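# Separate the yellow wire from the other wires

## Task

Put the yellow wire down on the table on its own, with at least a hand's width of gap between it and each of the other wires; no wire may be left dangling over the table edge, since that can count as failure.

## Robot and tools

Robot: two arms, left_arm and right_arm, each a six-joint arm with a two-finger parallel gripper and a wrist camera. The scene frame has its origin at table-top height, midway between the arms, a little behind the near table edge: +x points out over the table, +y toward left_arm, +z up. The left base sits near y = +0.278 m, the right near y = -0.311 m, both slightly tilted. Arm names do not match image left and right.

Frames: each arm reports its gripper position (metres) and quaternion in its own base frame, and all motion offsets use that base's axes, with rotation about the current Hand target position. Fixed cameras and the table use the scene frame. The gripper's fingers point along its +z and close along its y; end_effector_position is the point between the pads, about 1 cm short of the tips.

The 14-number row: every moving command uses one flat row of 14 numbers, first left_arm then right_arm, each as dx, dy, dz, rx, ry, rz, opening. All lie in [-1, 1]. dx..dz are offsets, not poses: 1.0 equals 0.6 m. rx..rz form one rotation vector offset where 1.0 equals 180 degrees. They are measured from the arm's Hand target at the start of the action or move, so sending the same offset twice moves twice. Sending six zeros re-requests the current Hand target. The opening is absolute, not an offset: +1 fully open (0.093 m), -1 closed. A 0 in the opening slot means half open, so to keep a gripper unchanged resend its current command.

execute_actions(actions, cameras): actions is a list of up to 15-row tables; each row is one 1/30 s control step, and a short table repeats its last row to fill 15 steps. Every row in a table counts from the same start pose. An empty actions list returns state plus all camera images and the scene number. cameras picks images by name or ["all"].

move(target, speed, blend, opening_speed, grip_force, blocking, cameras): drives each gripper in a straight line toward its offset from the Hand target. target is one 14-number row or a list of up to 15 rows; every row in a list is an offset from the same starting Hand targets, not chained. speed in m/s, 0.002 to 2.9, default 0.25 (turn rate up to twice that in rad/s), one value or one per row. blend in metres rounds corners of a list; 0 stops at each. opening_speed (0.2 or more, per second on the -1..1 scale) makes finger changes gradual. grip_force sets newtons per pad, 10 to 50, one or per arm; it persists, and low values close slowly. blocking=false returns after about 0.5 s while motion continues. Moves do not avoid obstacles or the other arm, cap at 10 s, and grippers may lag, stray or overshoot, especially fast or at full stretch. Avoid paths near an arm's own base. The result adds a move: line: done (within 10 mm and 2 degrees), off_target, moving, held, fault, plus limits such as paced (pose clipped) or held (steps withheld).

wait(seconds 0 to 10): lets time pass holding commands; ends early if a running move ends. stop: brakes a running move. zoom_image(camera, region [x0,y0,x1,y1], at most 504x504 px) enlarges part of the latest image from cam_head_left, cam_head_right, cam_high, cam_low, cam_left_wrist or cam_right_wrist (all 672x504). read_manual gives only licence texts. finished_scene(scene) ends the scene irreversibly; make no other call after it in that reply. Scene 1 is practice.

Results: Hand target is the last commanded pose after clipping; the next offsets start there. The real gripper often rests short or tilted of it, so check position and orientation and send the remaining difference. Orientation commands are clipped to 40 degrees from the measured one per step. grip_measured: +1 open, -1 closed; pads meet near -0.94, and each millimetre of object width adds about 0.0208. To grip firmly send about 0.24 below the width reading; to release send well above it. Joint positions end with the gripper opening in metres. Joint torques include the arm's own weight; joints 1-3 wrap at ±28 N m. Joint velocities may be summarised as within noise. Step readings list positions during actions only.

Cautions: no drops, releasing moving parts, fast impacts or hard pushing into the table, the fixtures (bar, plate and low rail behind the table, up to about 3 cm high) or the other arm; grippers and wrist cameras can collide without warning, and closing on the other arm's fingers counts as a press. A blocked arm keeps pressing until commanded back past its gripper. Keep wires and objects on the table. Long stretches, held loads and unreachable targets heat motors: MOTOR HOT at 75 °C, a fold-and-idle fault at 90 °C, collapse at 100 °C. Loose objects may occasionally be nudged by outside pushes. Smooth, quick, low-effort motion is preferred.

Each tool is called as name([rows], argument=value, ...), one row to a line, values as JSON.

## Session

execute_actions(actions=[], cameras=["cam_high", "cam_left_wrist", "cam_right_wrist", "cam_head_left"])

Scene clock: 0.00 s.
left_arm: end_effector_position=(+0.3228, -0.2886, +0.2491) grip_measured=-0.917 end_effector_quat_wxyz=(+0.446, +0.519, +0.575, -0.448) | right_arm: end_effector_position=(+0.3775, +0.0019, +0.3966) grip_measured=+1.000 end_effector_quat_wxyz=(+0.703, -0.002, +0.712, +0.002)
Joint positions: left_arm=[-0.375 1.599 1.113 0.023 1.104 0.367 0.001] | right_arm=[0.005 1.053 1.04 0 0 0 0.093]
Joint velocities: within noise
Joint torques (N m): no reading
Motor temperatures (°C): left_arm=[25 31 30 28 25 28 27] | right_arm=[24 36 34 32 26 24 27]
Heat: left arm: 31 °C; right arm: 36 °C.
Hand target: left_arm +0.3257, -0.2865, +0.2578; +0.456, +0.520, +0.571, -0.442 | right_arm +0.3737, -0.0008, +0.4047; +0.708, +0.001, +0.706, -0.001
Tool commands: left_gripper/opening=-0.923595 right_gripper/opening=+1.0
camera_calibration:
cam_left_wrist: T_world_to_cam=[[-0.9985, -0.0510904, 0.0197068, 0.302231], [-0.0464856, 0.60063, -0.798175, 0.424576], [0.0289425, -0.797893, -0.602104, -0.0076335], [0, 0, 0, 1]] pos_world=[0.321735, -0.245663, 0.328334]
Images, in order (width x height): cam_head_left 672x504, cam_high 672x504, cam_left_wrist 672x504, cam_right_wrist 672x504.

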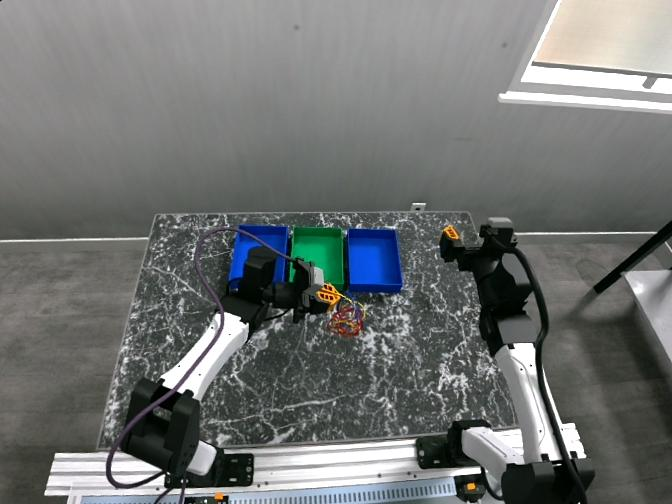

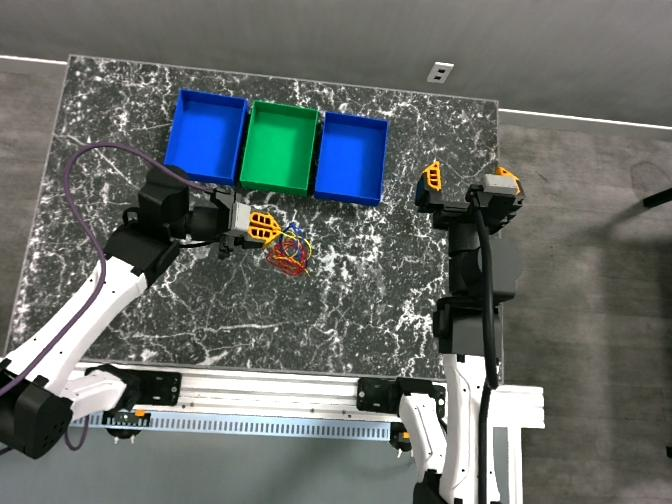

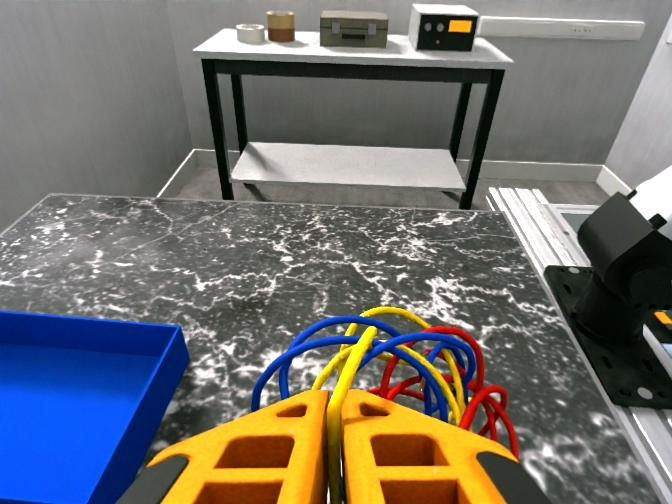

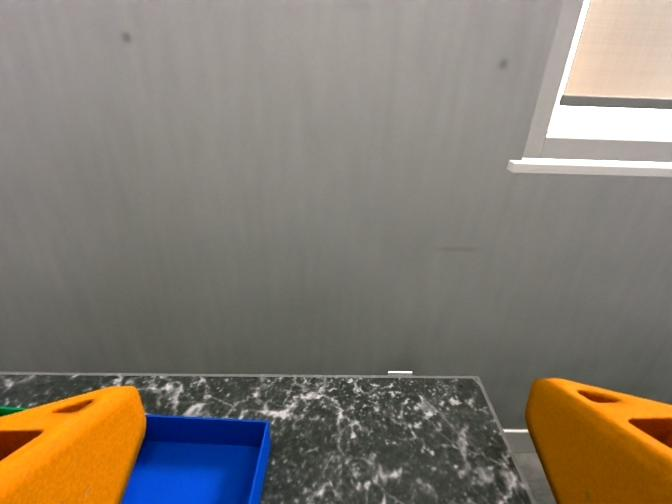

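move(target=[0,0,0,0,0,0,-1,-0.156,0.251,-0.258,0,0,0.378,0.2], speed=0.35, opening_speed=0.8, cameras=["cam_right_wrist", "cam_left_wrist"])

zoom_image(camera="cam_right_wrist", region=[150, 80, 480, 410])

Scene clock: 16.67 s.
left_arm: end_effector_position=(+0.3228, -0.2886, +0.2491) grip_measured=-0.970 end_effector_quat_wxyz=(+0.446, +0.519, +0.575, -0.448) | right_arm: end_effector_position=(+0.2821, +0.1487, +0.2486) grip_measured=+0.202 end_effector_quat_wxyz=(+0.584, -0.390, +0.593, +0.392)
Joint positions: left_arm=[-0.375 1.599 1.113 0.023 1.104 0.367 0] | right_arm=[-0.03 1.151 0.492 0.633 -1.203 -0.015 0.055]
Joint torques (N m): left_arm=[-0.16 -8.53 8.2 1.66 0.23 0.16] | right_arm=[0.96 -2.45 5.67 2.49 -0.13 0.14]
Motor temperatures (°C): left_arm=[25 35 34 30 25 28 27] | right_arm=[24 37 36 39 26 24 27]
Heat: left arm: 35 °C; right arm: 39 °C.
Hand target: left_arm +0.3257, -0.2865, +0.2578; +0.456, +0.520, +0.571, -0.442 | right_arm +0.2801, +0.1499, +0.2499; +0.587, -0.394, +0.586, +0.395
Off the commanded pose: left_arm 0.009 m, 1 deg | right_arm 0.003 m, 1 deg.
move: done
camera_calibration:
cam_left_wrist: T_world_to_cam=[[-0.9985, -0.0510904, 0.0197068, 0.302231], [-0.0464856, 0.60063, -0.798175, 0.424576], [0.0289425, -0.797893, -0.602104, -0.0076335], [0, 0, 0, 1]] pos_world=[0.321735, -0.245663, 0.328334]
cam_right_wrist: T_world_to_cam=[[0.90979, -0.415068, 0.001121, -0.19877], [-0.196959, -0.434091, -0.879074, 0.373302], [0.365362, 0.799552, -0.476683, -0.0162972], [0, 0, 0, 1]] pos_world=[0.260319, 0.0925746, 0.320615]
Images, in order (width x height): cam_left_wrist 672x504, cam_right_wrist 672x504.

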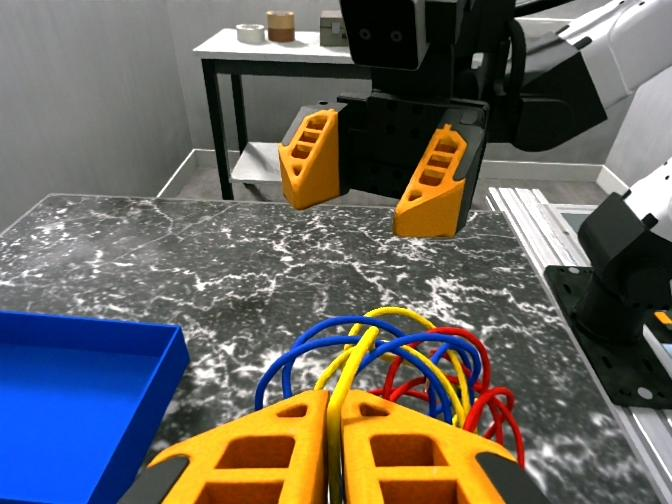

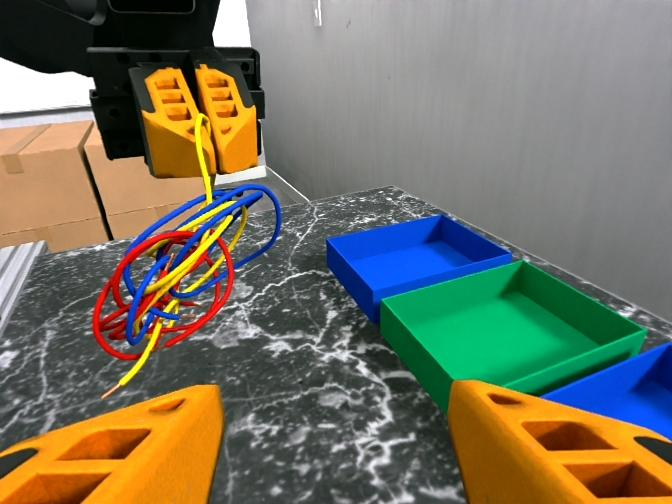

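Scaled by 1.527 from the camera's 672x504 image, which has a finer 960x720 frame.

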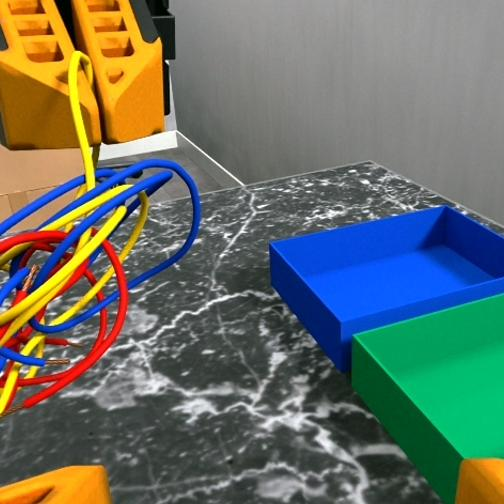

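zoom_image(camera="cam_right_wrist", region=[80, 100, 290, 260])

zoom_image(camera="cam_right_wrist", region=[80, 220, 290, 400])

Scaled by 2.400 from the camera's 672x504 image, which has a finer 960x720 frame.

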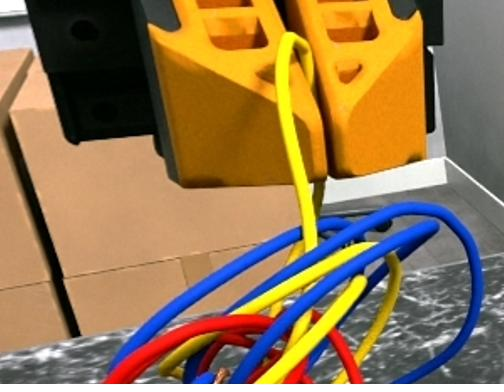

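Scaled by 2.400 from the camera's 672x504 image, which has a finer 960x720 frame.

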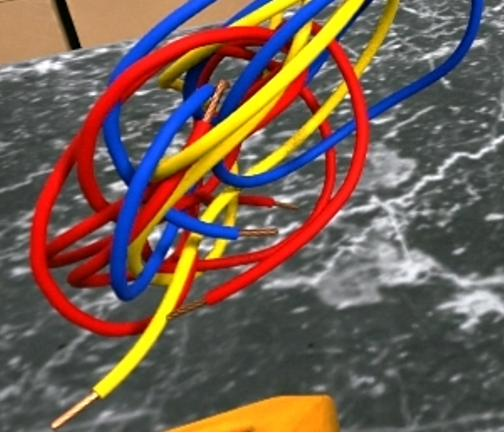

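zoom_image(camera="cam_left_wrist", region=[240, 290, 530, 480])

Scaled by 1.738 from the camera's 672x504 image, which has a finer 960x720 frame.

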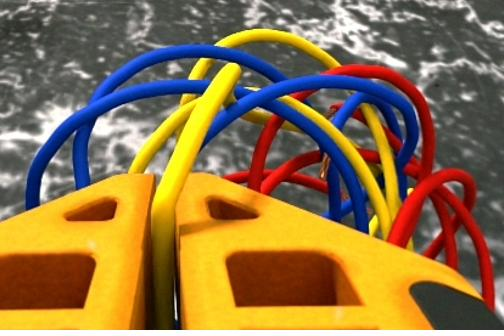

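move(target=[0,0,0,0,0,0,-1,-0.05,-0.02,-0.03,0,0,0.07,0.2], speed=0.25, cameras=["cam_right_wrist"])

zoom_image(camera="cam_right_wrist", region=[190, 80, 440, 280])

zoom_image(camera="cam_right_wrist", region=[190, 200, 440, 400])

Scene clock: 59.80 s.
left_arm: end_effector_position=(+0.3228, -0.2886, +0.2491) grip_measured=-0.970 end_effector_quat_wxyz=(+0.446, +0.519, +0.575, -0.448) | right_arm: end_effector_position=(+0.2497, +0.1416, +0.2311) grip_measured=+0.202 end_effector_quat_wxyz=(+0.528, -0.448, +0.550, +0.468)
Joint positions: left_arm=[-0.375 1.599 1.113 0.023 1.104 0.367 0] | right_arm=[-0.11 1.222 0.476 0.647 -1.519 -0.057 0.055]
Joint torques (N m): left_arm=[-0.18 -8.53 8.24 1.65 0.24 0.14] | right_arm=[-0.81 -2.65 5.72 2.08 -0.32 -0.24]
Heat: left arm: 39 °C; right arm: 42 °C.
Hand target: left_arm +0.3257, -0.2865, +0.2578; +0.456, +0.520, +0.571, -0.442 | right_arm +0.2501, +0.1379, +0.2319; +0.540, -0.456, +0.539, +0.457
Off the commanded pose: left_arm 0.009 m, 1 deg | right_arm 0.004 m, 2 deg.
move: done
camera_calibration:
cam_right_wrist: T_world_to_cam=[[0.98112, -0.190753, -0.0318989, -0.214238], [-0.118019, -0.459837, -0.880126, 0.332705], [0.153219, 0.867273, -0.473668, 0.0354669], [0, 0, 0, 1]] pos_world=[0.244025, 0.0813642, 0.302788]
Images, in order (width x height): cam_right_wrist 672x504.

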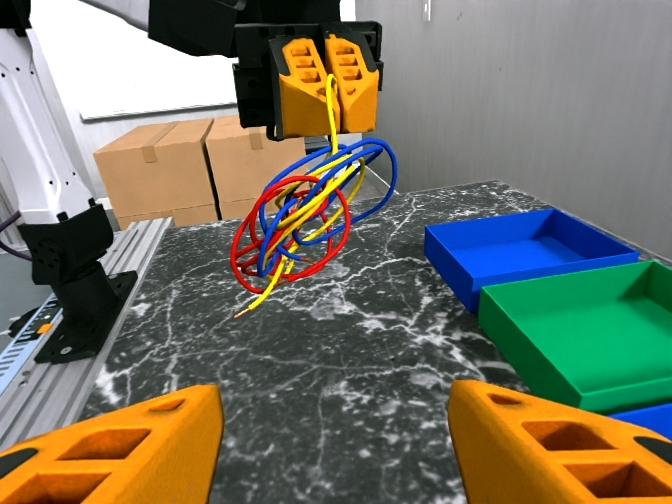

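Scaled by 2.016 from the camera's 672x504 image, which has a finer 960x720 frame.

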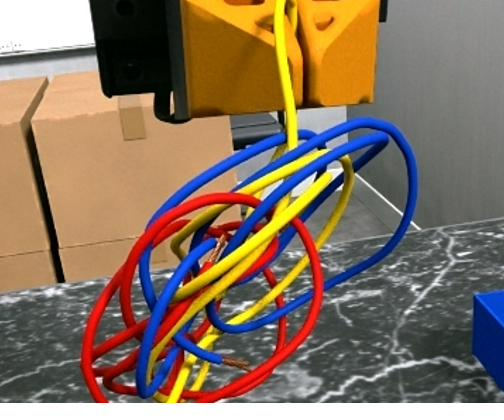

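Scaled by 2.016 from the camera's 672x504 image, which has a finer 960x720 frame.

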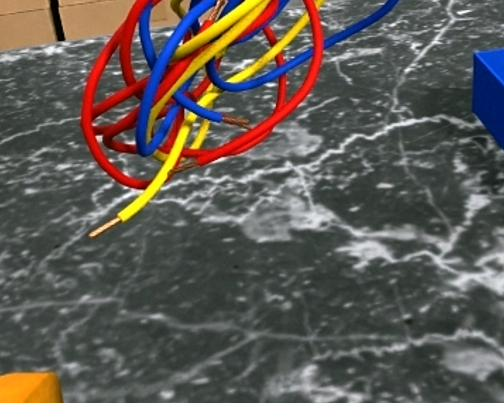

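execute_actions(actions=[], cameras=["cam_right_wrist", "cam_high"])

Scene clock: 104.47 s.
left_arm: end_effector_position=(+0.3228, -0.2886, +0.2491) grip_measured=-0.970 end_effector_quat_wxyz=(+0.446, +0.519, +0.575, -0.448) | right_arm: end_effector_position=(+0.2497, +0.1416, +0.2312) grip_measured=+0.202 end_effector_quat_wxyz=(+0.528, -0.448, +0.549, +0.468)
Joint positions: left_arm=[-0.375 1.599 1.113 0.023 1.104 0.367 0] | right_arm=[-0.11 1.222 0.476 0.647 -1.519 -0.057 0.055]
Joint velocities: within noise
Joint torques (N m): left_arm=[-0.2 -8.58 8.23 1.67 0.24 0.14] | right_arm=[-0.61 -2.91 5.6 2.12 -0.26 -0.23]
Motor temperatures (°C): left_arm=[25 40 39 34 25 28 28] | right_arm=[24 36 39 43 26 25 27]
Heat: left arm: 40 °C; right arm: 43 °C.
Hand target: left_arm +0.3257, -0.2865, +0.2578; +0.456, +0.520, +0.571, -0.442 | right_arm +0.2501, +0.1379, +0.2319; +0.540, -0.456, +0.539, +0.457
Tool commands: left_gripper/opening=-1.0 right_gripper/opening=+0.2
Off the commanded pose: left_arm 0.009 m, 1 deg | right_arm 0.004 m, 2 deg.
camera_calibration:
cam_right_wrist: T_world_to_cam=[[0.981207, -0.190366, -0.0315162, -0.214309], [-0.117505, -0.459945, -0.880138, 0.332581], [0.153053, 0.867301, -0.47367, 0.0355208], [0, 0, 0, 1]] pos_world=[0.243924, 0.0813646, 0.302788]
Images, in order (width x height): cam_high 672x504, cam_right_wrist 672x504.

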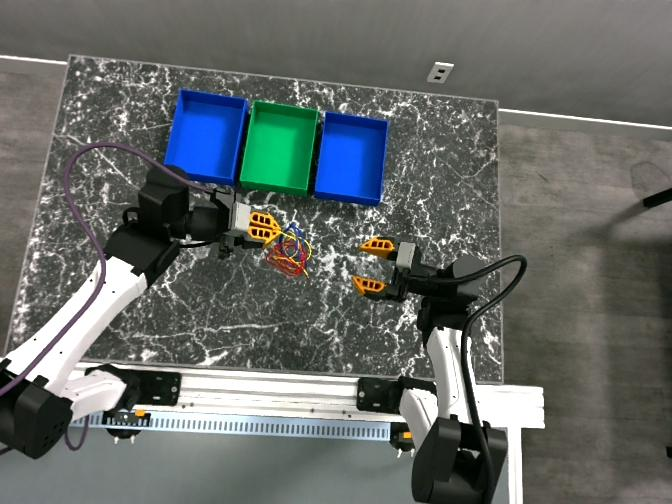

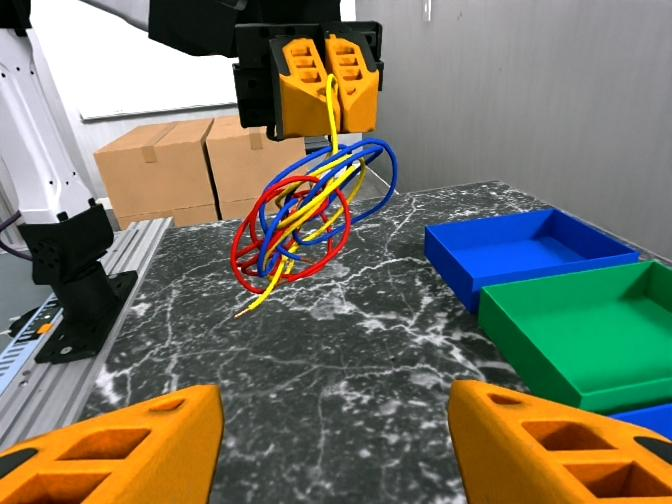

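zoom_image(camera="cam_right_wrist", region=[210, 60, 420, 330])

Scaled by 1.867 from the camera's 672x504 image, which has a finer 960x720 frame.

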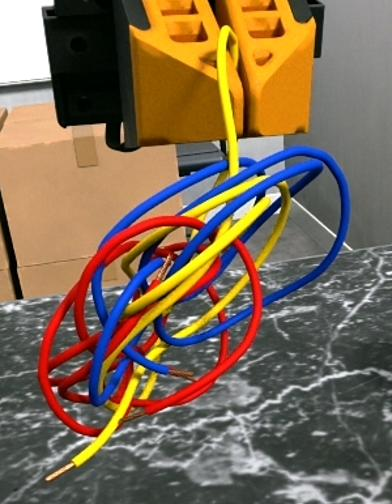

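execute_actions(actions=[], cameras=["cam_left_wrist", "cam_low", "cam_head_right"])

zoom_image(camera="cam_low", region=[200, 120, 420, 340])

zoom_image(camera="cam_head_right", region=[190, 170, 360, 340])

Scene clock: 153.53 s.
left_arm: end_effector_position=(+0.3228, -0.2886, +0.2491) grip_measured=-0.970 end_effector_quat_wxyz=(+0.446, +0.519, +0.575, -0.448) | right_arm: end_effector_position=(+0.2497, +0.1416, +0.2312) grip_measured=+0.202 end_effector_quat_wxyz=(+0.528, -0.448, +0.549, +0.468)
Joint positions: left_arm=[-0.375 1.599 1.113 0.023 1.104 0.367 0] | right_arm=[-0.11 1.222 0.476 0.647 -1.519 -0.057 0.055]
Joint velocities: within noise
Joint torques (N m): left_arm=[-0.18 -8.59 8.21 1.66 0.22 0.16] | right_arm=[-0.75 -2.95 5.5 2.1 -0.29 -0.26]
Motor temperatures (°C): left_arm=[25 40 40 35 25 28 28] | right_arm=[24 35 39 44 26 25 26]
Heat: left arm: 40 °C; right arm: 44 °C.
Hand target: left_arm +0.3257, -0.2865, +0.2578; +0.456, +0.520, +0.571, -0.442 | right_arm +0.2501, +0.1379, +0.2319; +0.540, -0.456, +0.539, +0.457
Tool commands: left_gripper/opening=-1.0 right_gripper/opening=+0.2
Off the commanded pose: left_arm 0.009 m, 1 deg | right_arm 0.004 m, 2 deg.
camera_calibration:
cam_left_wrist: T_world_to_cam=[[-0.9985, -0.0510904, 0.0197068, 0.302231], [-0.0464856, 0.60063, -0.798175, 0.424576], [0.0289425, -0.797893, -0.602104, -0.0076335], [0, 0, 0, 1]] pos_world=[0.321735, -0.245663, 0.328334]
Images, in order (width x height): cam_head_right 672x504, cam_low 672x504, cam_left_wrist 672x504.

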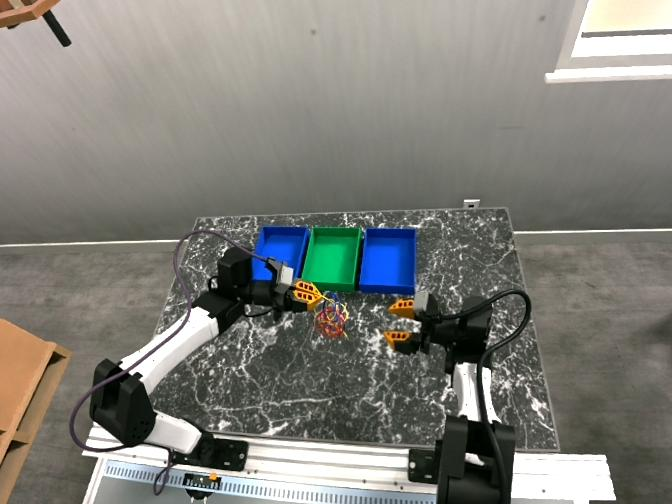

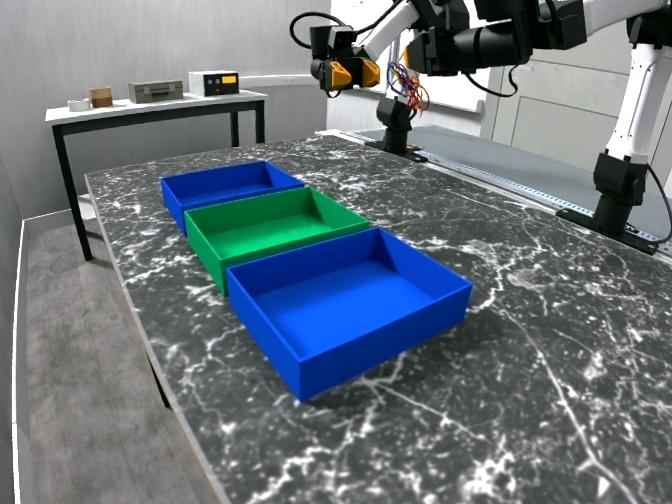

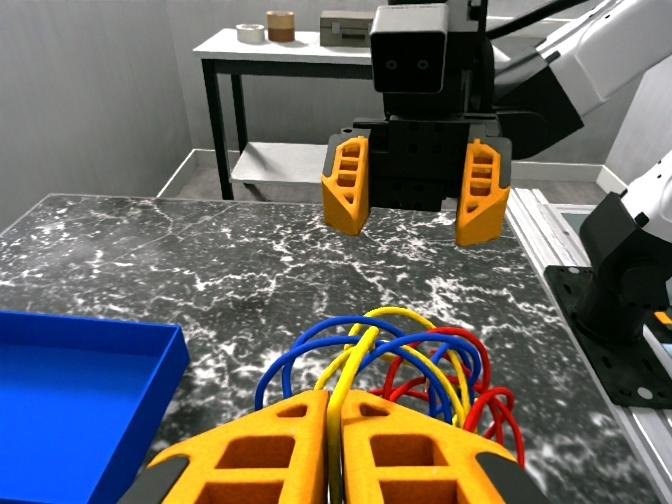

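Scaled by 2.291 from the camera's 672x504 image, which has a finer 960x720 frame.

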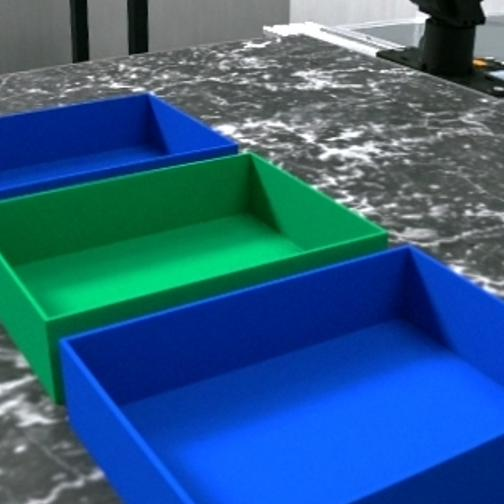

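Scaled by 2.965 from the camera's 672x504 image, which has a finer 960x720 frame.

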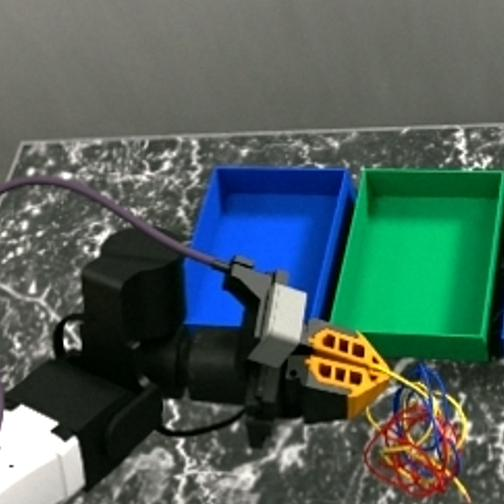

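zoom_image(camera="cam_left_wrist", region=[230, 290, 540, 504])

zoom_image(camera="cam_low", region=[340, 30, 480, 140])

zoom_image(camera="cam_head_right", region=[290, 270, 370, 350])

Scaled by 1.626 from the camera's 672x504 image, which has a finer 960x720 frame.

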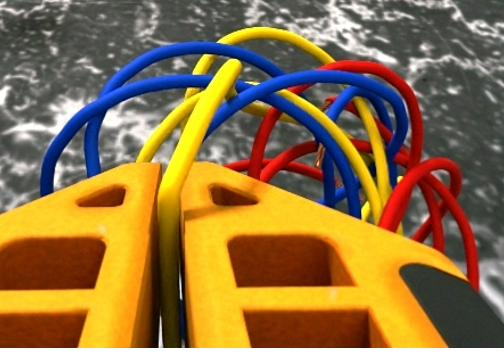

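Scaled by 3.600 from the camera's 672x504 image, which has a finer 960x720 frame.

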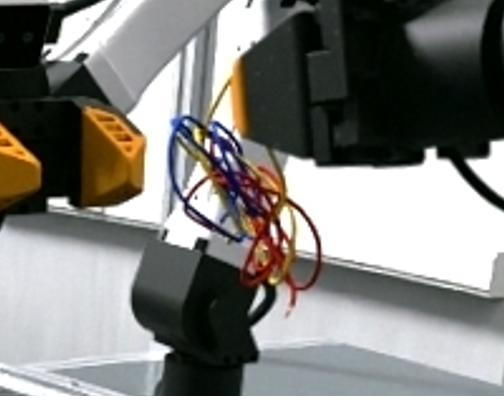

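Scaled by 6.300 from the camera's 672x504 image, which has a finer 960x720 frame.

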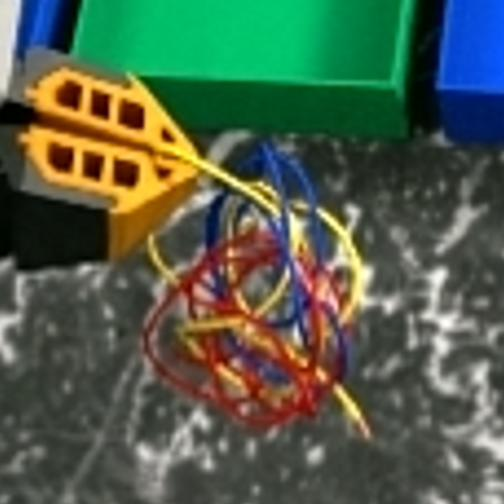

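move([
  [0,0.05,-0.2,0,0,0,-1,0,0,0,0,0,0,0.2],
  [0,0.12,-0.27,0,0,0,-1,0,0,0,0,0,0,0.2],
], speed=0.22, blend=[0.03,0], cameras=["cam_right_wrist"])

Scene clock: 212.73 s.
left_arm: end_effector_position=(+0.3217, -0.2145, +0.0912) grip_measured=-0.970 end_effector_quat_wxyz=(+0.438, +0.510, +0.592, -0.445) | right_arm: end_effector_position=(+0.2497, +0.1416, +0.2312) grip_measured=+0.202 end_effector_quat_wxyz=(+0.528, -0.448, +0.549, +0.468)
Joint positions: left_arm=[-0.162 1.85 0.777 0.289 1.253 0.676 0] | right_arm=[-0.11 1.222 0.476 0.647 -1.519 -0.059 0.055]
Joint torques (N m): left_arm=[-0.28 -6.98 5.9 1.78 0.67 0.29] | right_arm=[-0.66 -3.14 5.7 2.07 -0.28 -0.28]
Heat: left arm: 40 °C; right arm: 45 °C.
Hand target: left_arm +0.3256, -0.2145, +0.0958; +0.456, +0.520, +0.571, -0.442 | right_arm +0.2501, +0.1379, +0.2319; +0.540, -0.456, +0.539, +0.457
Off the commanded pose: left_arm 0.006 m, 3 deg | right_arm 0.004 m, 2 deg.
move: off_target (left_arm); blend cut to 0.0297 m at target 1
camera_calibration:
cam_right_wrist: T_world_to_cam=[[0.981252, -0.190308, -0.0304445, -0.214551], [-0.116537, -0.460071, -0.880201, 0.332364], [0.153502, 0.867247, -0.473623, 0.0354172], [0, 0, 0, 1]] pos_world=[0.243824, 0.0813647, 0.302789]
Images, in order (width x height): cam_right_wrist 672x504.

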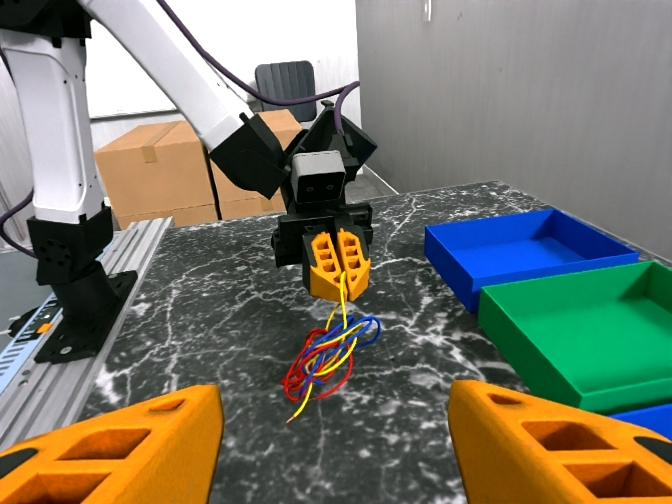

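move([
  [0,-0.05,0.27,0,0,0,-1,0,0,0,0,0,0,0.2],
  [0.05,0.05,-0.02,0,0,0,-1,0,0,0,0,0,0,0.2],
  [-0.05,0.05,-0.02,0,0,0,-1,0,0,0,0,0,0,0.2],
  [0,-0.08,0.27,0,0,0,-1,0,0,0,0,0,0,0.2],
], speed=0.3, blend=[0.02,0.02,0.02,0], cameras=["cam_right_wrist"])

zoom_image(camera="cam_right_wrist", region=[210, 60, 420, 330])

Scene clock: 223.67 s.
left_arm: end_effector_position=(+0.3214, -0.2633, +0.2428) grip_measured=-0.970 end_effector_quat_wxyz=(+0.446, +0.520, +0.569, -0.455) | right_arm: end_effector_position=(+0.2497, +0.1416, +0.2312) grip_measured=+0.202 end_effector_quat_wxyz=(+0.528, -0.448, +0.549, +0.468)
Joint positions: left_arm=[-0.301 1.582 1.077 -0.021 1.186 0.438 0] | right_arm=[-0.11 1.222 0.476 0.647 -1.519 -0.059 0.055]
Joint torques (N m): left_arm=[-0.62 -9.13 10.03 1.32 0.05 0.11] | right_arm=[-0.76 -2.77 5.61 2.11 -0.29 -0.28]
Heat: left arm: 40 °C; right arm: 45 °C.
Hand target: left_arm +0.3257, -0.2625, +0.2578; +0.456, +0.520, +0.571, -0.442 | right_arm +0.2501, +0.1379, +0.2319; +0.540, -0.456, +0.539, +0.457
Off the commanded pose: left_arm 0.016 m, 2 deg | right_arm 0.004 m, 2 deg.
move: off_target (left_arm)
camera_calibration:
cam_right_wrist: T_world_to_cam=[[0.981252, -0.190308, -0.0304445, -0.214551], [-0.116537, -0.460071, -0.880201, 0.332364], [0.153502, 0.867247, -0.473623, 0.0354172], [0, 0, 0, 1]] pos_world=[0.243824, 0.0813647, 0.302789]
Images, in order (width x height): cam_right_wrist 672x504.

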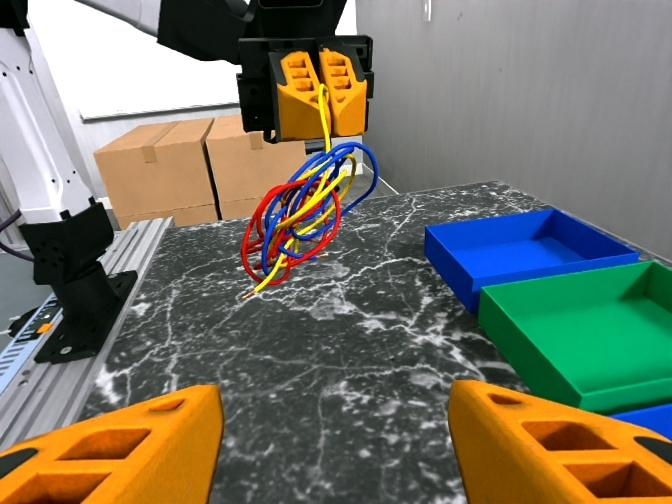

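Scaled by 1.867 from the camera's 672x504 image, which has a finer 960x720 frame.

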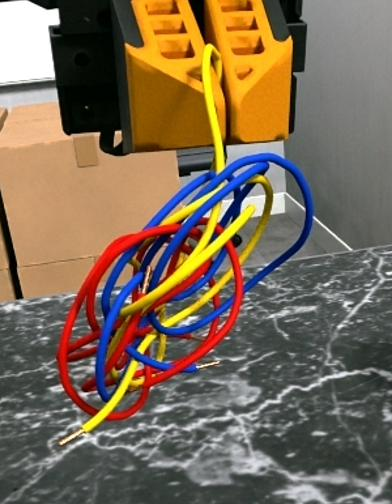

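move([
  [0,0.14,-0.33,0,0,0,-1,0,0,0,0,0,0,0.2],
  [0,0.06,-0.335,0,0,0,-1,0,0,0,0,0,0,0.2],
  [0,0,-0.02,0,0,0,-1,0,0,0,0,0,0,0.2],
  [-0.08,0.12,-0.33,0,0,0,-1,0,0,0,0,0,0,0.2],
  [0.03,0.05,-0.335,0,0,0,-1,0,0,0,0,0,0,0.2],
  [0,0,0,0,0,0,-1,0,0,0,0,0,0,0.2],
], speed=0.3, blend=[0.01,0.01,0.02,0.01,0.01,0], cameras=["cam_right_wrist"])

zoom_image(camera="cam_right_wrist", region=[210, 60, 420, 330])

Scene clock: 331.37 s.
left_arm: end_effector_position=(+0.3199, -0.2628, +0.2472) grip_measured=-0.970 end_effector_quat_wxyz=(+0.446, +0.516, +0.571, -0.457) | right_arm: end_effector_position=(+0.2497, +0.1416, +0.2312) grip_measured=+0.202 end_effector_quat_wxyz=(+0.528, -0.448, +0.549, +0.468)
Joint positions: left_arm=[-0.301 1.569 1.077 -0.022 1.186 0.418 0] | right_arm=[-0.11 1.222 0.476 0.647 -1.519 -0.059 0.055]
Joint torques (N m): left_arm=[-0.66 -7.98 10.03 1.31 0.06 0.28] | right_arm=[-0.7 -2.89 5.68 2.07 -0.32 -0.24]
Heat: left arm: 44 °C; right arm: 46 °C.
Hand target: left_arm +0.3257, -0.2625, +0.2578; +0.456, +0.520, +0.571, -0.442 | right_arm +0.2501, +0.1379, +0.2319; +0.540, -0.456, +0.539, +0.457
Off the commanded pose: left_arm 0.012 m, 2 deg | right_arm 0.004 m, 2 deg.
move: off_target (left_arm)
camera_calibration:
cam_right_wrist: T_world_to_cam=[[0.981252, -0.190308, -0.0304445, -0.214551], [-0.116537, -0.460071, -0.880201, 0.332364], [0.153502, 0.867247, -0.473623, 0.0354172], [0, 0, 0, 1]] pos_world=[0.243824, 0.0813647, 0.302789]
Images, in order (width x height): cam_right_wrist 672x504.

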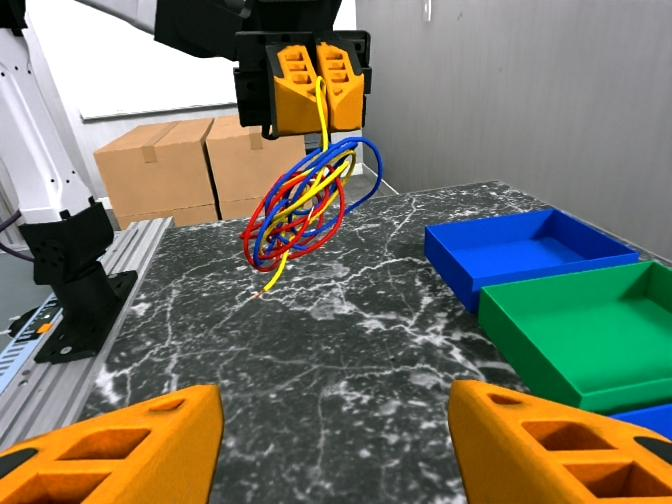

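Scaled by 1.867 from the camera's 672x504 image, which has a finer 960x720 frame.

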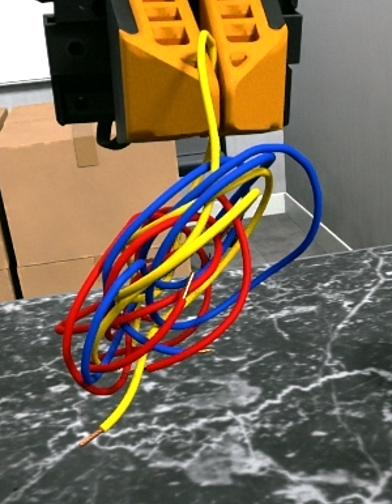

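execute_actions([
  [[0,0,-0.01,0,0,0,-1,0,0,0,0,0,0,0.2],[0,0,-0.02,0,0,0,-1,0,0,0,0,0,0,0.2],[0,0,-0.03,0,0,0,-1,0,0,0,0,0,0,0.2],[0,0,-0.04,0,0,0,-1,0,0,0,0,0,0,0.2],[0,0,-0.05,0,0,0,-1,0,0,0,0,0,0,0.2],[0,0,-0.06,0,0,0,-1,0,0,0,0,0,0,0.2],[0,0,-0.07,0,0,0,-1,0,0,0,0,0,0,0.2],[0,0,-0.08,0,0,0,-1,0,0,0,0,0,0,0.2],[0,0,-0.09,0,0,0,-1,0,0,0,0,0,0,0.2],[0,0,-0.1,0,0,0,-1,0,0,0,0,0,0,0.2],[0,0,-0.11,0,0,0,-1,0,0,0,0,0,0,0.2],[0,0,-0.12,0,0,0,-1,0,0,0,0,0,0,0.2],[0,0,-0.13,0,0,0,-1,0,0,0,0,0,0,0.2],[0,0,-0.14,0,0,0,-1,0,0,0,0,0,0,0.2],[0,0,-0.15,0,0,0,-1,0,0,0,0,0,0,0.2]],
  [[0,0,0.02,0,0,0,-1,0,0,0,0,0,0,0.2],[0,0,0.032,0,0,0,-1,0,0,0,0,0,0,0.2],[0,0,0.032,0,0,0,-1,0,0,0,0,0,0,0.2],[0,0,0.02,0,0,0,-1,0,0,0,0,0,0,0.2],[0,0,0,0,0,0,-1,0,0,0,0,0,0,0.2],[0,0,-0.03,0,0,0,-1,0,0,0,0,0,0,0.2],[0,0,-0.05,0,0,0,-1,0,0,0,0,0,0,0.2],[0,0,-0.05,0,0,0,-1,0,0,0,0,0,0,0.2],[0,0,-0.03,0,0,0,-1,0,0,0,0,0,0,0.2],[0,0,0,0,0,0,-1,0,0,0,0,0,0,0.2],[0,0,0.039,0,0,0,-1,0,0,0,0,0,0,0.2],[0,0,0.064,0,0,0,-1,0,0,0,0,0,0,0.2],[0,0,0.064,0,0,0,-1,0,0,0,0,0,0,0.2],[0,0,0.039,0,0,0,-1,0,0,0,0,0,0,0.2],[0,0,0,0,0,0,-1,0,0,0,0,0,0,0.2]],
  [[0,0,-0.039,0,0,0,-1,0,0,0,0,0,0,0.2],[0,0,-0.064,0,0,0,-1,0,0,0,0,0,0,0.2],[0,0,-0.064,0,0,0,-1,0,0,0,0,0,0,0.2],[0,0,-0.039,0,0,0,-1,0,0,0,0,0,0,0.2],[0,0,0,0,0,0,-1,0,0,0,0,0,0,0.2],[0,0,0.039,0,0,0,-1,0,0,0,0,0,0,0.2],[0,0,0.064,0,0,0,-1,0,0,0,0,0,0,0.2],[0,0,0.064,0,0,0,-1,0,0,0,0,0,0,0.2],[0,0,0.039,0,0,0,-1,0,0,0,0,0,0,0.2],[0,0,0,0,0,0,-1,0,0,0,0,0,0,0.2],[0,0,-0.039,0,0,0,-1,0,0,0,0,0,0,0.2],[0,0,-0.064,0,0,0,-1,0,0,0,0,0,0,0.2],[0,0,-0.064,0,0,0,-1,0,0,0,0,0,0,0.2],[0,0,-0.039,0,0,0,-1,0,0,0,0,0,0,0.2],[0,0,0,0,0,0,-1,0,0,0,0,0,0,0.2]],
  [[0,0,0.039,0,0,0,-1,0,0,0,0,0,0,0.2],[0,0,0.064,0,0,0,-1,0,0,0,0,0,0,0.2],[0,0,0.064,0,0,0,-1,0,0,0,0,0,0,0.2],[0,0,0.039,0,0,0,-1,0,0,0,0,0,0,0.2],[0,0,0,0,0,0,-1,0,0,0,0,0,0,0.2],[0,0,-0.039,0,0,0,-1,0,0,0,0,0,0,0.2],[0,0,-0.064,0,0,0,-1,0,0,0,0,0,0,0.2],[0,0,-0.064,0,0,0,-1,0,0,0,0,0,0,0.2],[0,0,-0.039,0,0,0,-1,0,0,0,0,0,0,0.2],[0,0,0,0,0,0,-1,0,0,0,0,0,0,0.2],[0,0,0.03,0,0,0,-1,0,0,0,0,0,0,0.2],[0,0,0.04,0,0,0,-1,0,0,0,0,0,0,0.2],[0,0,0.04,0,0,0,-1,0,0,0,0,0,0,0.2],[0,0,0.04,0,0,0,-1,0,0,0,0,0,0,0.2],[0,0,0.04,0,0,0,-1,0,0,0,0,0,0,0.2]],
], cameras=["cam_right_wrist"])

zoom_image(camera="cam_right_wrist", region=[210, 120, 420, 400])

Scene clock: 391.27 s.
left_arm: end_effector_position=(+0.3211, -0.2624, +0.1788) grip_measured=-0.970 end_effector_quat_wxyz=(+0.451, +0.518, +0.570, -0.450) | right_arm: end_effector_position=(+0.2497, +0.1416, +0.2312) grip_measured=+0.202 end_effector_quat_wxyz=(+0.528, -0.448, +0.549, +0.468)
Joint positions: left_arm=[-0.301 1.672 0.892 0.272 1.175 0.429 0] | right_arm=[-0.11 1.222 0.476 0.647 -1.519 -0.059 0.055]
Joint torques (N m): left_arm=[-0.69 -9.92 8.51 1.32 0.16 0.09] | right_arm=[-0.58 -2.91 5.52 2.08 -0.3 -0.25]
Motor temperatures (°C): left_arm=[25 40 46 35 25 28 28] | right_arm=[24 33 39 46 26 25 26]
Heat: left arm: 46 °C; right arm: 46 °C.
Hand target: left_arm +0.3257, -0.2625, +0.1918; +0.456, +0.520, +0.571, -0.442 | right_arm +0.2501, +0.1379, +0.2319; +0.540, -0.456, +0.539, +0.457
Off the commanded pose: left_arm 0.014 m, 1 deg | right_arm 0.004 m, 2 deg.
Step readings (end_effector_position of left_arm | right_arm):
0: (+0.3198, -0.2628, +0.2471) | (+0.2497, +0.1416, +0.2312)
1: (+0.3198, -0.2628, +0.2471) | (+0.2497, +0.1416, +0.2312)
2: (+0.3198, -0.2628, +0.2471) | (+0.2497, +0.1416, +0.2312)
4: (+0.3194, -0.2626, +0.2457) | (+0.2497, +0.1416, +0.2312)
8: (+0.3163, -0.2617, +0.2284) | (+0.2497, +0.1416, +0.2312)
15: (+0.3135, -0.2608, +0.1767) | (+0.2497, +0.1416, +0.2312)
16: (+0.3133, -0.2607, +0.1717) | (+0.2497, +0.1416, +0.2312)
17: (+0.3129, -0.2605, +0.1691) | (+0.2497, +0.1416, +0.2312)
19: (+0.3142, -0.2609, +0.1709) | (+0.2497, +0.1416, +0.2312)
23: (+0.3166, -0.2616, +0.1588) | (+0.2497, +0.1416, +0.2312)
30: (+0.3172, -0.2616, +0.1702) | (+0.2497, +0.1416, +0.2312)
31: (+0.3186, -0.2620, +0.1720) | (+0.2497, +0.1416, +0.2312)
32: (+0.3195, -0.2623, +0.1681) | (+0.2497, +0.1416, +0.2312)
34: (+0.3181, -0.2618, +0.1507) | (+0.2497, +0.1416, +0.2312)
38: (+0.3163, -0.2612, +0.1561) | (+0.2497, +0.1416, +0.2312)
45: (+0.3185, -0.2617, +0.1461) | (+0.2497, +0.1416, +0.2312)
46: (+0.3172, -0.2613, +0.1447) | (+0.2497, +0.1416, +0.2312)
47: (+0.3169, -0.2612, +0.1490) | (+0.2497, +0.1416, +0.2312)
49: (+0.3180, -0.2616, +0.1643) | (+0.2497, +0.1416, +0.2312)
53: (+0.3214, -0.2626, +0.1612) | (+0.2497, +0.1416, +0.2312)
60: (+0.3197, -0.2620, +0.1660) | (+0.2497, +0.1416, +0.2312)
camera_calibration:
cam_right_wrist: T_world_to_cam=[[0.981252, -0.190308, -0.0304445, -0.214551], [-0.116537, -0.460071, -0.880201, 0.332364], [0.153502, 0.867247, -0.473623, 0.0354172], [0, 0, 0, 1]] pos_world=[0.243824, 0.0813647, 0.302789]
Images, in order (width x height): cam_right_wrist 672x504.

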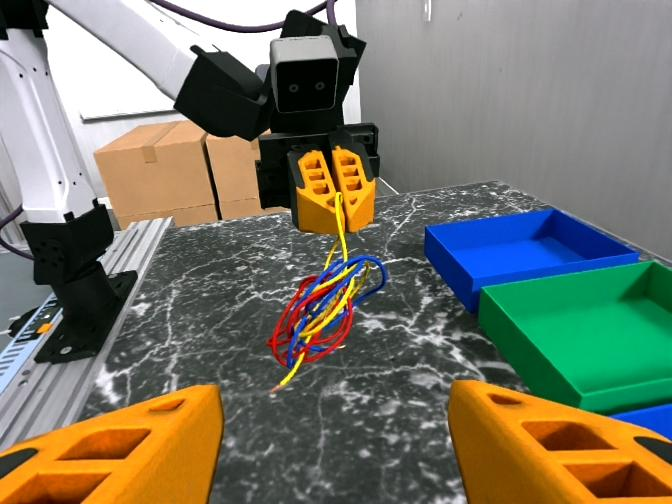

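Scaled by 1.800 from the camera's 672x504 image, which has a finer 960x720 frame.

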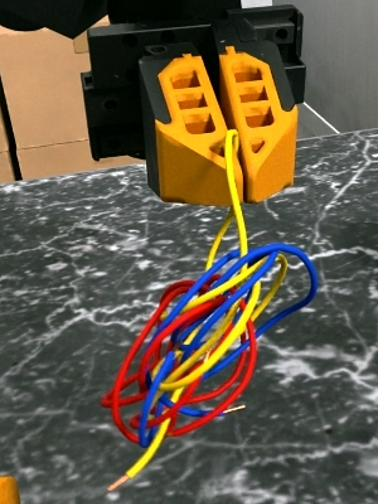

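execute_actions([
  [[0,0,0.088,0,0,0,-1,0,0,0,0,0,0,0.2],[0,0,0.143,0,0,0,-1,0,0,0,0,0,0,0.2],[0,0,0.143,0,0,0,-1,0,0,0,0,0,0,0.2],[0,0,0.088,0,0,0,-1,0,0,0,0,0,0,0.2],[0,0,0,0,0,0,-1,0,0,0,0,0,0,0.2],[0,0,-0.088,0,0,0,-1,0,0,0,0,0,0,0.2],[0,0,-0.143,0,0,0,-1,0,0,0,0,0,0,0.2],[0,0,-0.143,0,0,0,-1,0,0,0,0,0,0,0.2],[0,0,-0.088,0,0,0,-1,0,0,0,0,0,0,0.2],[0,0,0,0,0,0,-1,0,0,0,0,0,0,0.2],[0,0,0.088,0,0,0,-1,0,0,0,0,0,0,0.2],[0,0,0.143,0,0,0,-1,0,0,0,0,0,0,0.2],[0,0,0.143,0,0,0,-1,0,0,0,0,0,0,0.2],[0,0,0.088,0,0,0,-1,0,0,0,0,0,0,0.2],[0,0,0,0,0,0,-1,0,0,0,0,0,0,0.2]],
  [[0,0,-0.088,0,0,0,-1,0,0,0,0,0,0,0.2],[0,0,-0.143,0,0,0,-1,0,0,0,0,0,0,0.2],[0,0,-0.143,0,0,0,-1,0,0,0,0,0,0,0.2],[0,0,-0.088,0,0,0,-1,0,0,0,0,0,0,0.2],[0,0,0,0,0,0,-1,0,0,0,0,0,0,0.2],[0,0,0.088,0,0,0,-1,0,0,0,0,0,0,0.2],[0,0,0.143,0,0,0,-1,0,0,0,0,0,0,0.2],[0,0,0.143,0,0,0,-1,0,0,0,0,0,0,0.2],[0,0,0.088,0,0,0,-1,0,0,0,0,0,0,0.2],[0,0,0,0,0,0,-1,0,0,0,0,0,0,0.2],[0,0,-0.088,0,0,0,-1,0,0,0,0,0,0,0.2],[0,0,-0.143,0,0,0,-1,0,0,0,0,0,0,0.2],[0,0,-0.143,0,0,0,-1,0,0,0,0,0,0,0.2],[0,0,-0.088,0,0,0,-1,0,0,0,0,0,0,0.2],[0,0,0,0,0,0,-1,0,0,0,0,0,0,0.2]],
  [[0,0,0.088,0,0,0,-1,0,0,0,0,0,0,0.2],[0,0,0.143,0,0,0,-1,0,0,0,0,0,0,0.2],[0,0,0.143,0,0,0,-1,0,0,0,0,0,0,0.2],[0,0,0.088,0,0,0,-1,0,0,0,0,0,0,0.2],[0,0,0,0,0,0,-1,0,0,0,0,0,0,0.2],[0,0,-0.088,0,0,0,-1,0,0,0,0,0,0,0.2],[0,0,-0.143,0,0,0,-1,0,0,0,0,0,0,0.2],[0,0,-0.143,0,0,0,-1,0,0,0,0,0,0,0.2],[0,0,-0.088,0,0,0,-1,0,0,0,0,0,0,0.2],[0,0,0,0,0,0,-1,0,0,0,0,0,0,0.2],[0,0,0.088,0,0,0,-1,0,0,0,0,0,0,0.2],[0,0,0.143,0,0,0,-1,0,0,0,0,0,0,0.2],[0,0,0.143,0,0,0,-1,0,0,0,0,0,0,0.2],[0,0,0.088,0,0,0,-1,0,0,0,0,0,0,0.2],[0,0,0,0,0,0,-1,0,0,0,0,0,0,0.2]],
  [[0,0,-0.088,0,0,0,-1,0,0,0,0,0,0,0.2],[0,0,-0.143,0,0,0,-1,0,0,0,0,0,0,0.2],[0,0,-0.143,0,0,0,-1,0,0,0,0,0,0,0.2],[0,0,-0.088,0,0,0,-1,0,0,0,0,0,0,0.2],[0,0,0,0,0,0,-1,0,0,0,0,0,0,0.2],[0,0,0.088,0,0,0,-1,0,0,0,0,0,0,0.2],[0,0,0.143,0,0,0,-1,0,0,0,0,0,0,0.2],[0,0,0.143,0,0,0,-1,0,0,0,0,0,0,0.2],[0,0,0.088,0,0,0,-1,0,0,0,0,0,0,0.2],[0,0,0.04,0,0,0,-1,0,0,0,0,0,0,0.2],[0,0,0.02,0,0,0,-1,0,0,0,0,0,0,0.2],[0,0,0.02,0,0,0,-1,0,0,0,0,0,0,0.2],[0,0,0.02,0,0,0,-1,0,0,0,0,0,0,0.2],[0,0,0.02,0,0,0,-1,0,0,0,0,0,0,0.2],[0,0,0.02,0,0,0,-1,0,0,0,0,0,0,0.2]],
], cameras=["cam_right_wrist"])

zoom_image(camera="cam_right_wrist", region=[210, 120, 420, 400])

Scene clock: 437.47 s.
left_arm: end_effector_position=(+0.3242, -0.2647, +0.2107) grip_measured=-0.970 end_effector_quat_wxyz=(+0.464, +0.521, +0.565, -0.441) | right_arm: end_effector_position=(+0.2497, +0.1416, +0.2312) grip_measured=+0.202 end_effector_quat_wxyz=(+0.528, -0.448, +0.549, +0.468)
Joint positions: left_arm=[-0.307 1.617 0.958 0.191 1.157 0.419 0] | right_arm=[-0.11 1.222 0.476 0.647 -1.519 -0.059 0.055]
Joint torques (N m): left_arm=[-0.18 -6.71 6.67 1.38 0.32 0.28] | right_arm=[-0.61 -2.91 5.53 2.09 -0.3 -0.25]
Heat: left arm: 44 °C; right arm: 46 °C.
Hand target: left_arm +0.3257, -0.2625, +0.2038; +0.456, +0.520, +0.571, -0.442 | right_arm +0.2501, +0.1379, +0.2319; +0.540, -0.456, +0.539, +0.457
Off the commanded pose: left_arm 0.007 m, 1 deg | right_arm 0.004 m, 2 deg.
Step readings (end_effector_position of left_arm | right_arm):
0: (+0.3211, -0.2624, +0.1787) | (+0.2497, +0.1416, +0.2312)
1: (+0.3209, -0.2623, +0.1805) | (+0.2497, +0.1416, +0.2312)
2: (+0.3209, -0.2623, +0.1872) | (+0.2497, +0.1416, +0.2312)
4: (+0.3229, -0.2629, +0.2159) | (+0.2497, +0.1416, +0.2312)
8: (+0.3196, -0.2619, +0.1995) | (+0.2497, +0.1416, +0.2312)
15: (+0.3191, -0.2622, +0.2124) | (+0.2497, +0.1416, +0.2312)
16: (+0.3224, -0.2627, +0.2226) | (+0.2497, +0.1416, +0.2312)
17: (+0.3236, -0.2631, +0.2206) | (+0.2497, +0.1416, +0.2312)
19: (+0.3192, -0.2625, +0.1791) | (+0.2497, +0.1416, +0.2312)
23: (+0.3141, -0.2603, +0.1704) | (+0.2497, +0.1416, +0.2312)
30: (+0.3171, -0.2614, +0.1551) | (+0.2497, +0.1416, +0.2312)
31: (+0.3144, -0.2603, +0.1473) | (+0.2497, +0.1416, +0.2312)
32: (+0.3127, -0.2603, +0.1531) | (+0.2497, +0.1416, +0.2312)
34: (+0.3168, -0.2616, +0.1916) | (+0.2497, +0.1416, +0.2312)
38: (+0.3220, -0.2636, +0.2047) | (+0.2497, +0.1416, +0.2312)
45: (+0.3206, -0.2630, +0.2117) | (+0.2497, +0.1416, +0.2312)
46: (+0.3230, -0.2637, +0.2208) | (+0.2497, +0.1416, +0.2312)
47: (+0.3236, -0.2640, +0.2184) | (+0.2497, +0.1416, +0.2312)
49: (+0.3198, -0.2630, +0.1790) | (+0.2497, +0.1416, +0.2312)
53: (+0.3141, -0.2613, +0.1714) | (+0.2497, +0.1416, +0.2312)
60: (+0.3246, -0.2648, +0.2225) | (+0.2497, +0.1416, +0.2312)
camera_calibration:
cam_right_wrist: T_world_to_cam=[[0.981252, -0.190308, -0.0304445, -0.214551], [-0.116537, -0.460071, -0.880201, 0.332364], [0.153502, 0.867247, -0.473623, 0.0354172], [0, 0, 0, 1]] pos_world=[0.243824, 0.0813647, 0.302789]
Images, in order (width x height): cam_right_wrist 672x504.

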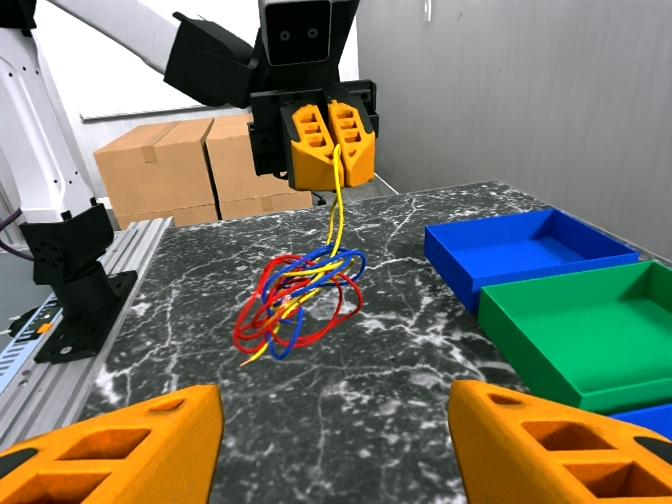

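Scaled by 1.800 from the camera's 672x504 image, which has a finer 960x720 frame.

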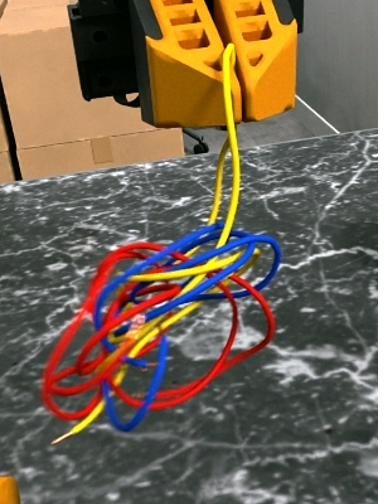

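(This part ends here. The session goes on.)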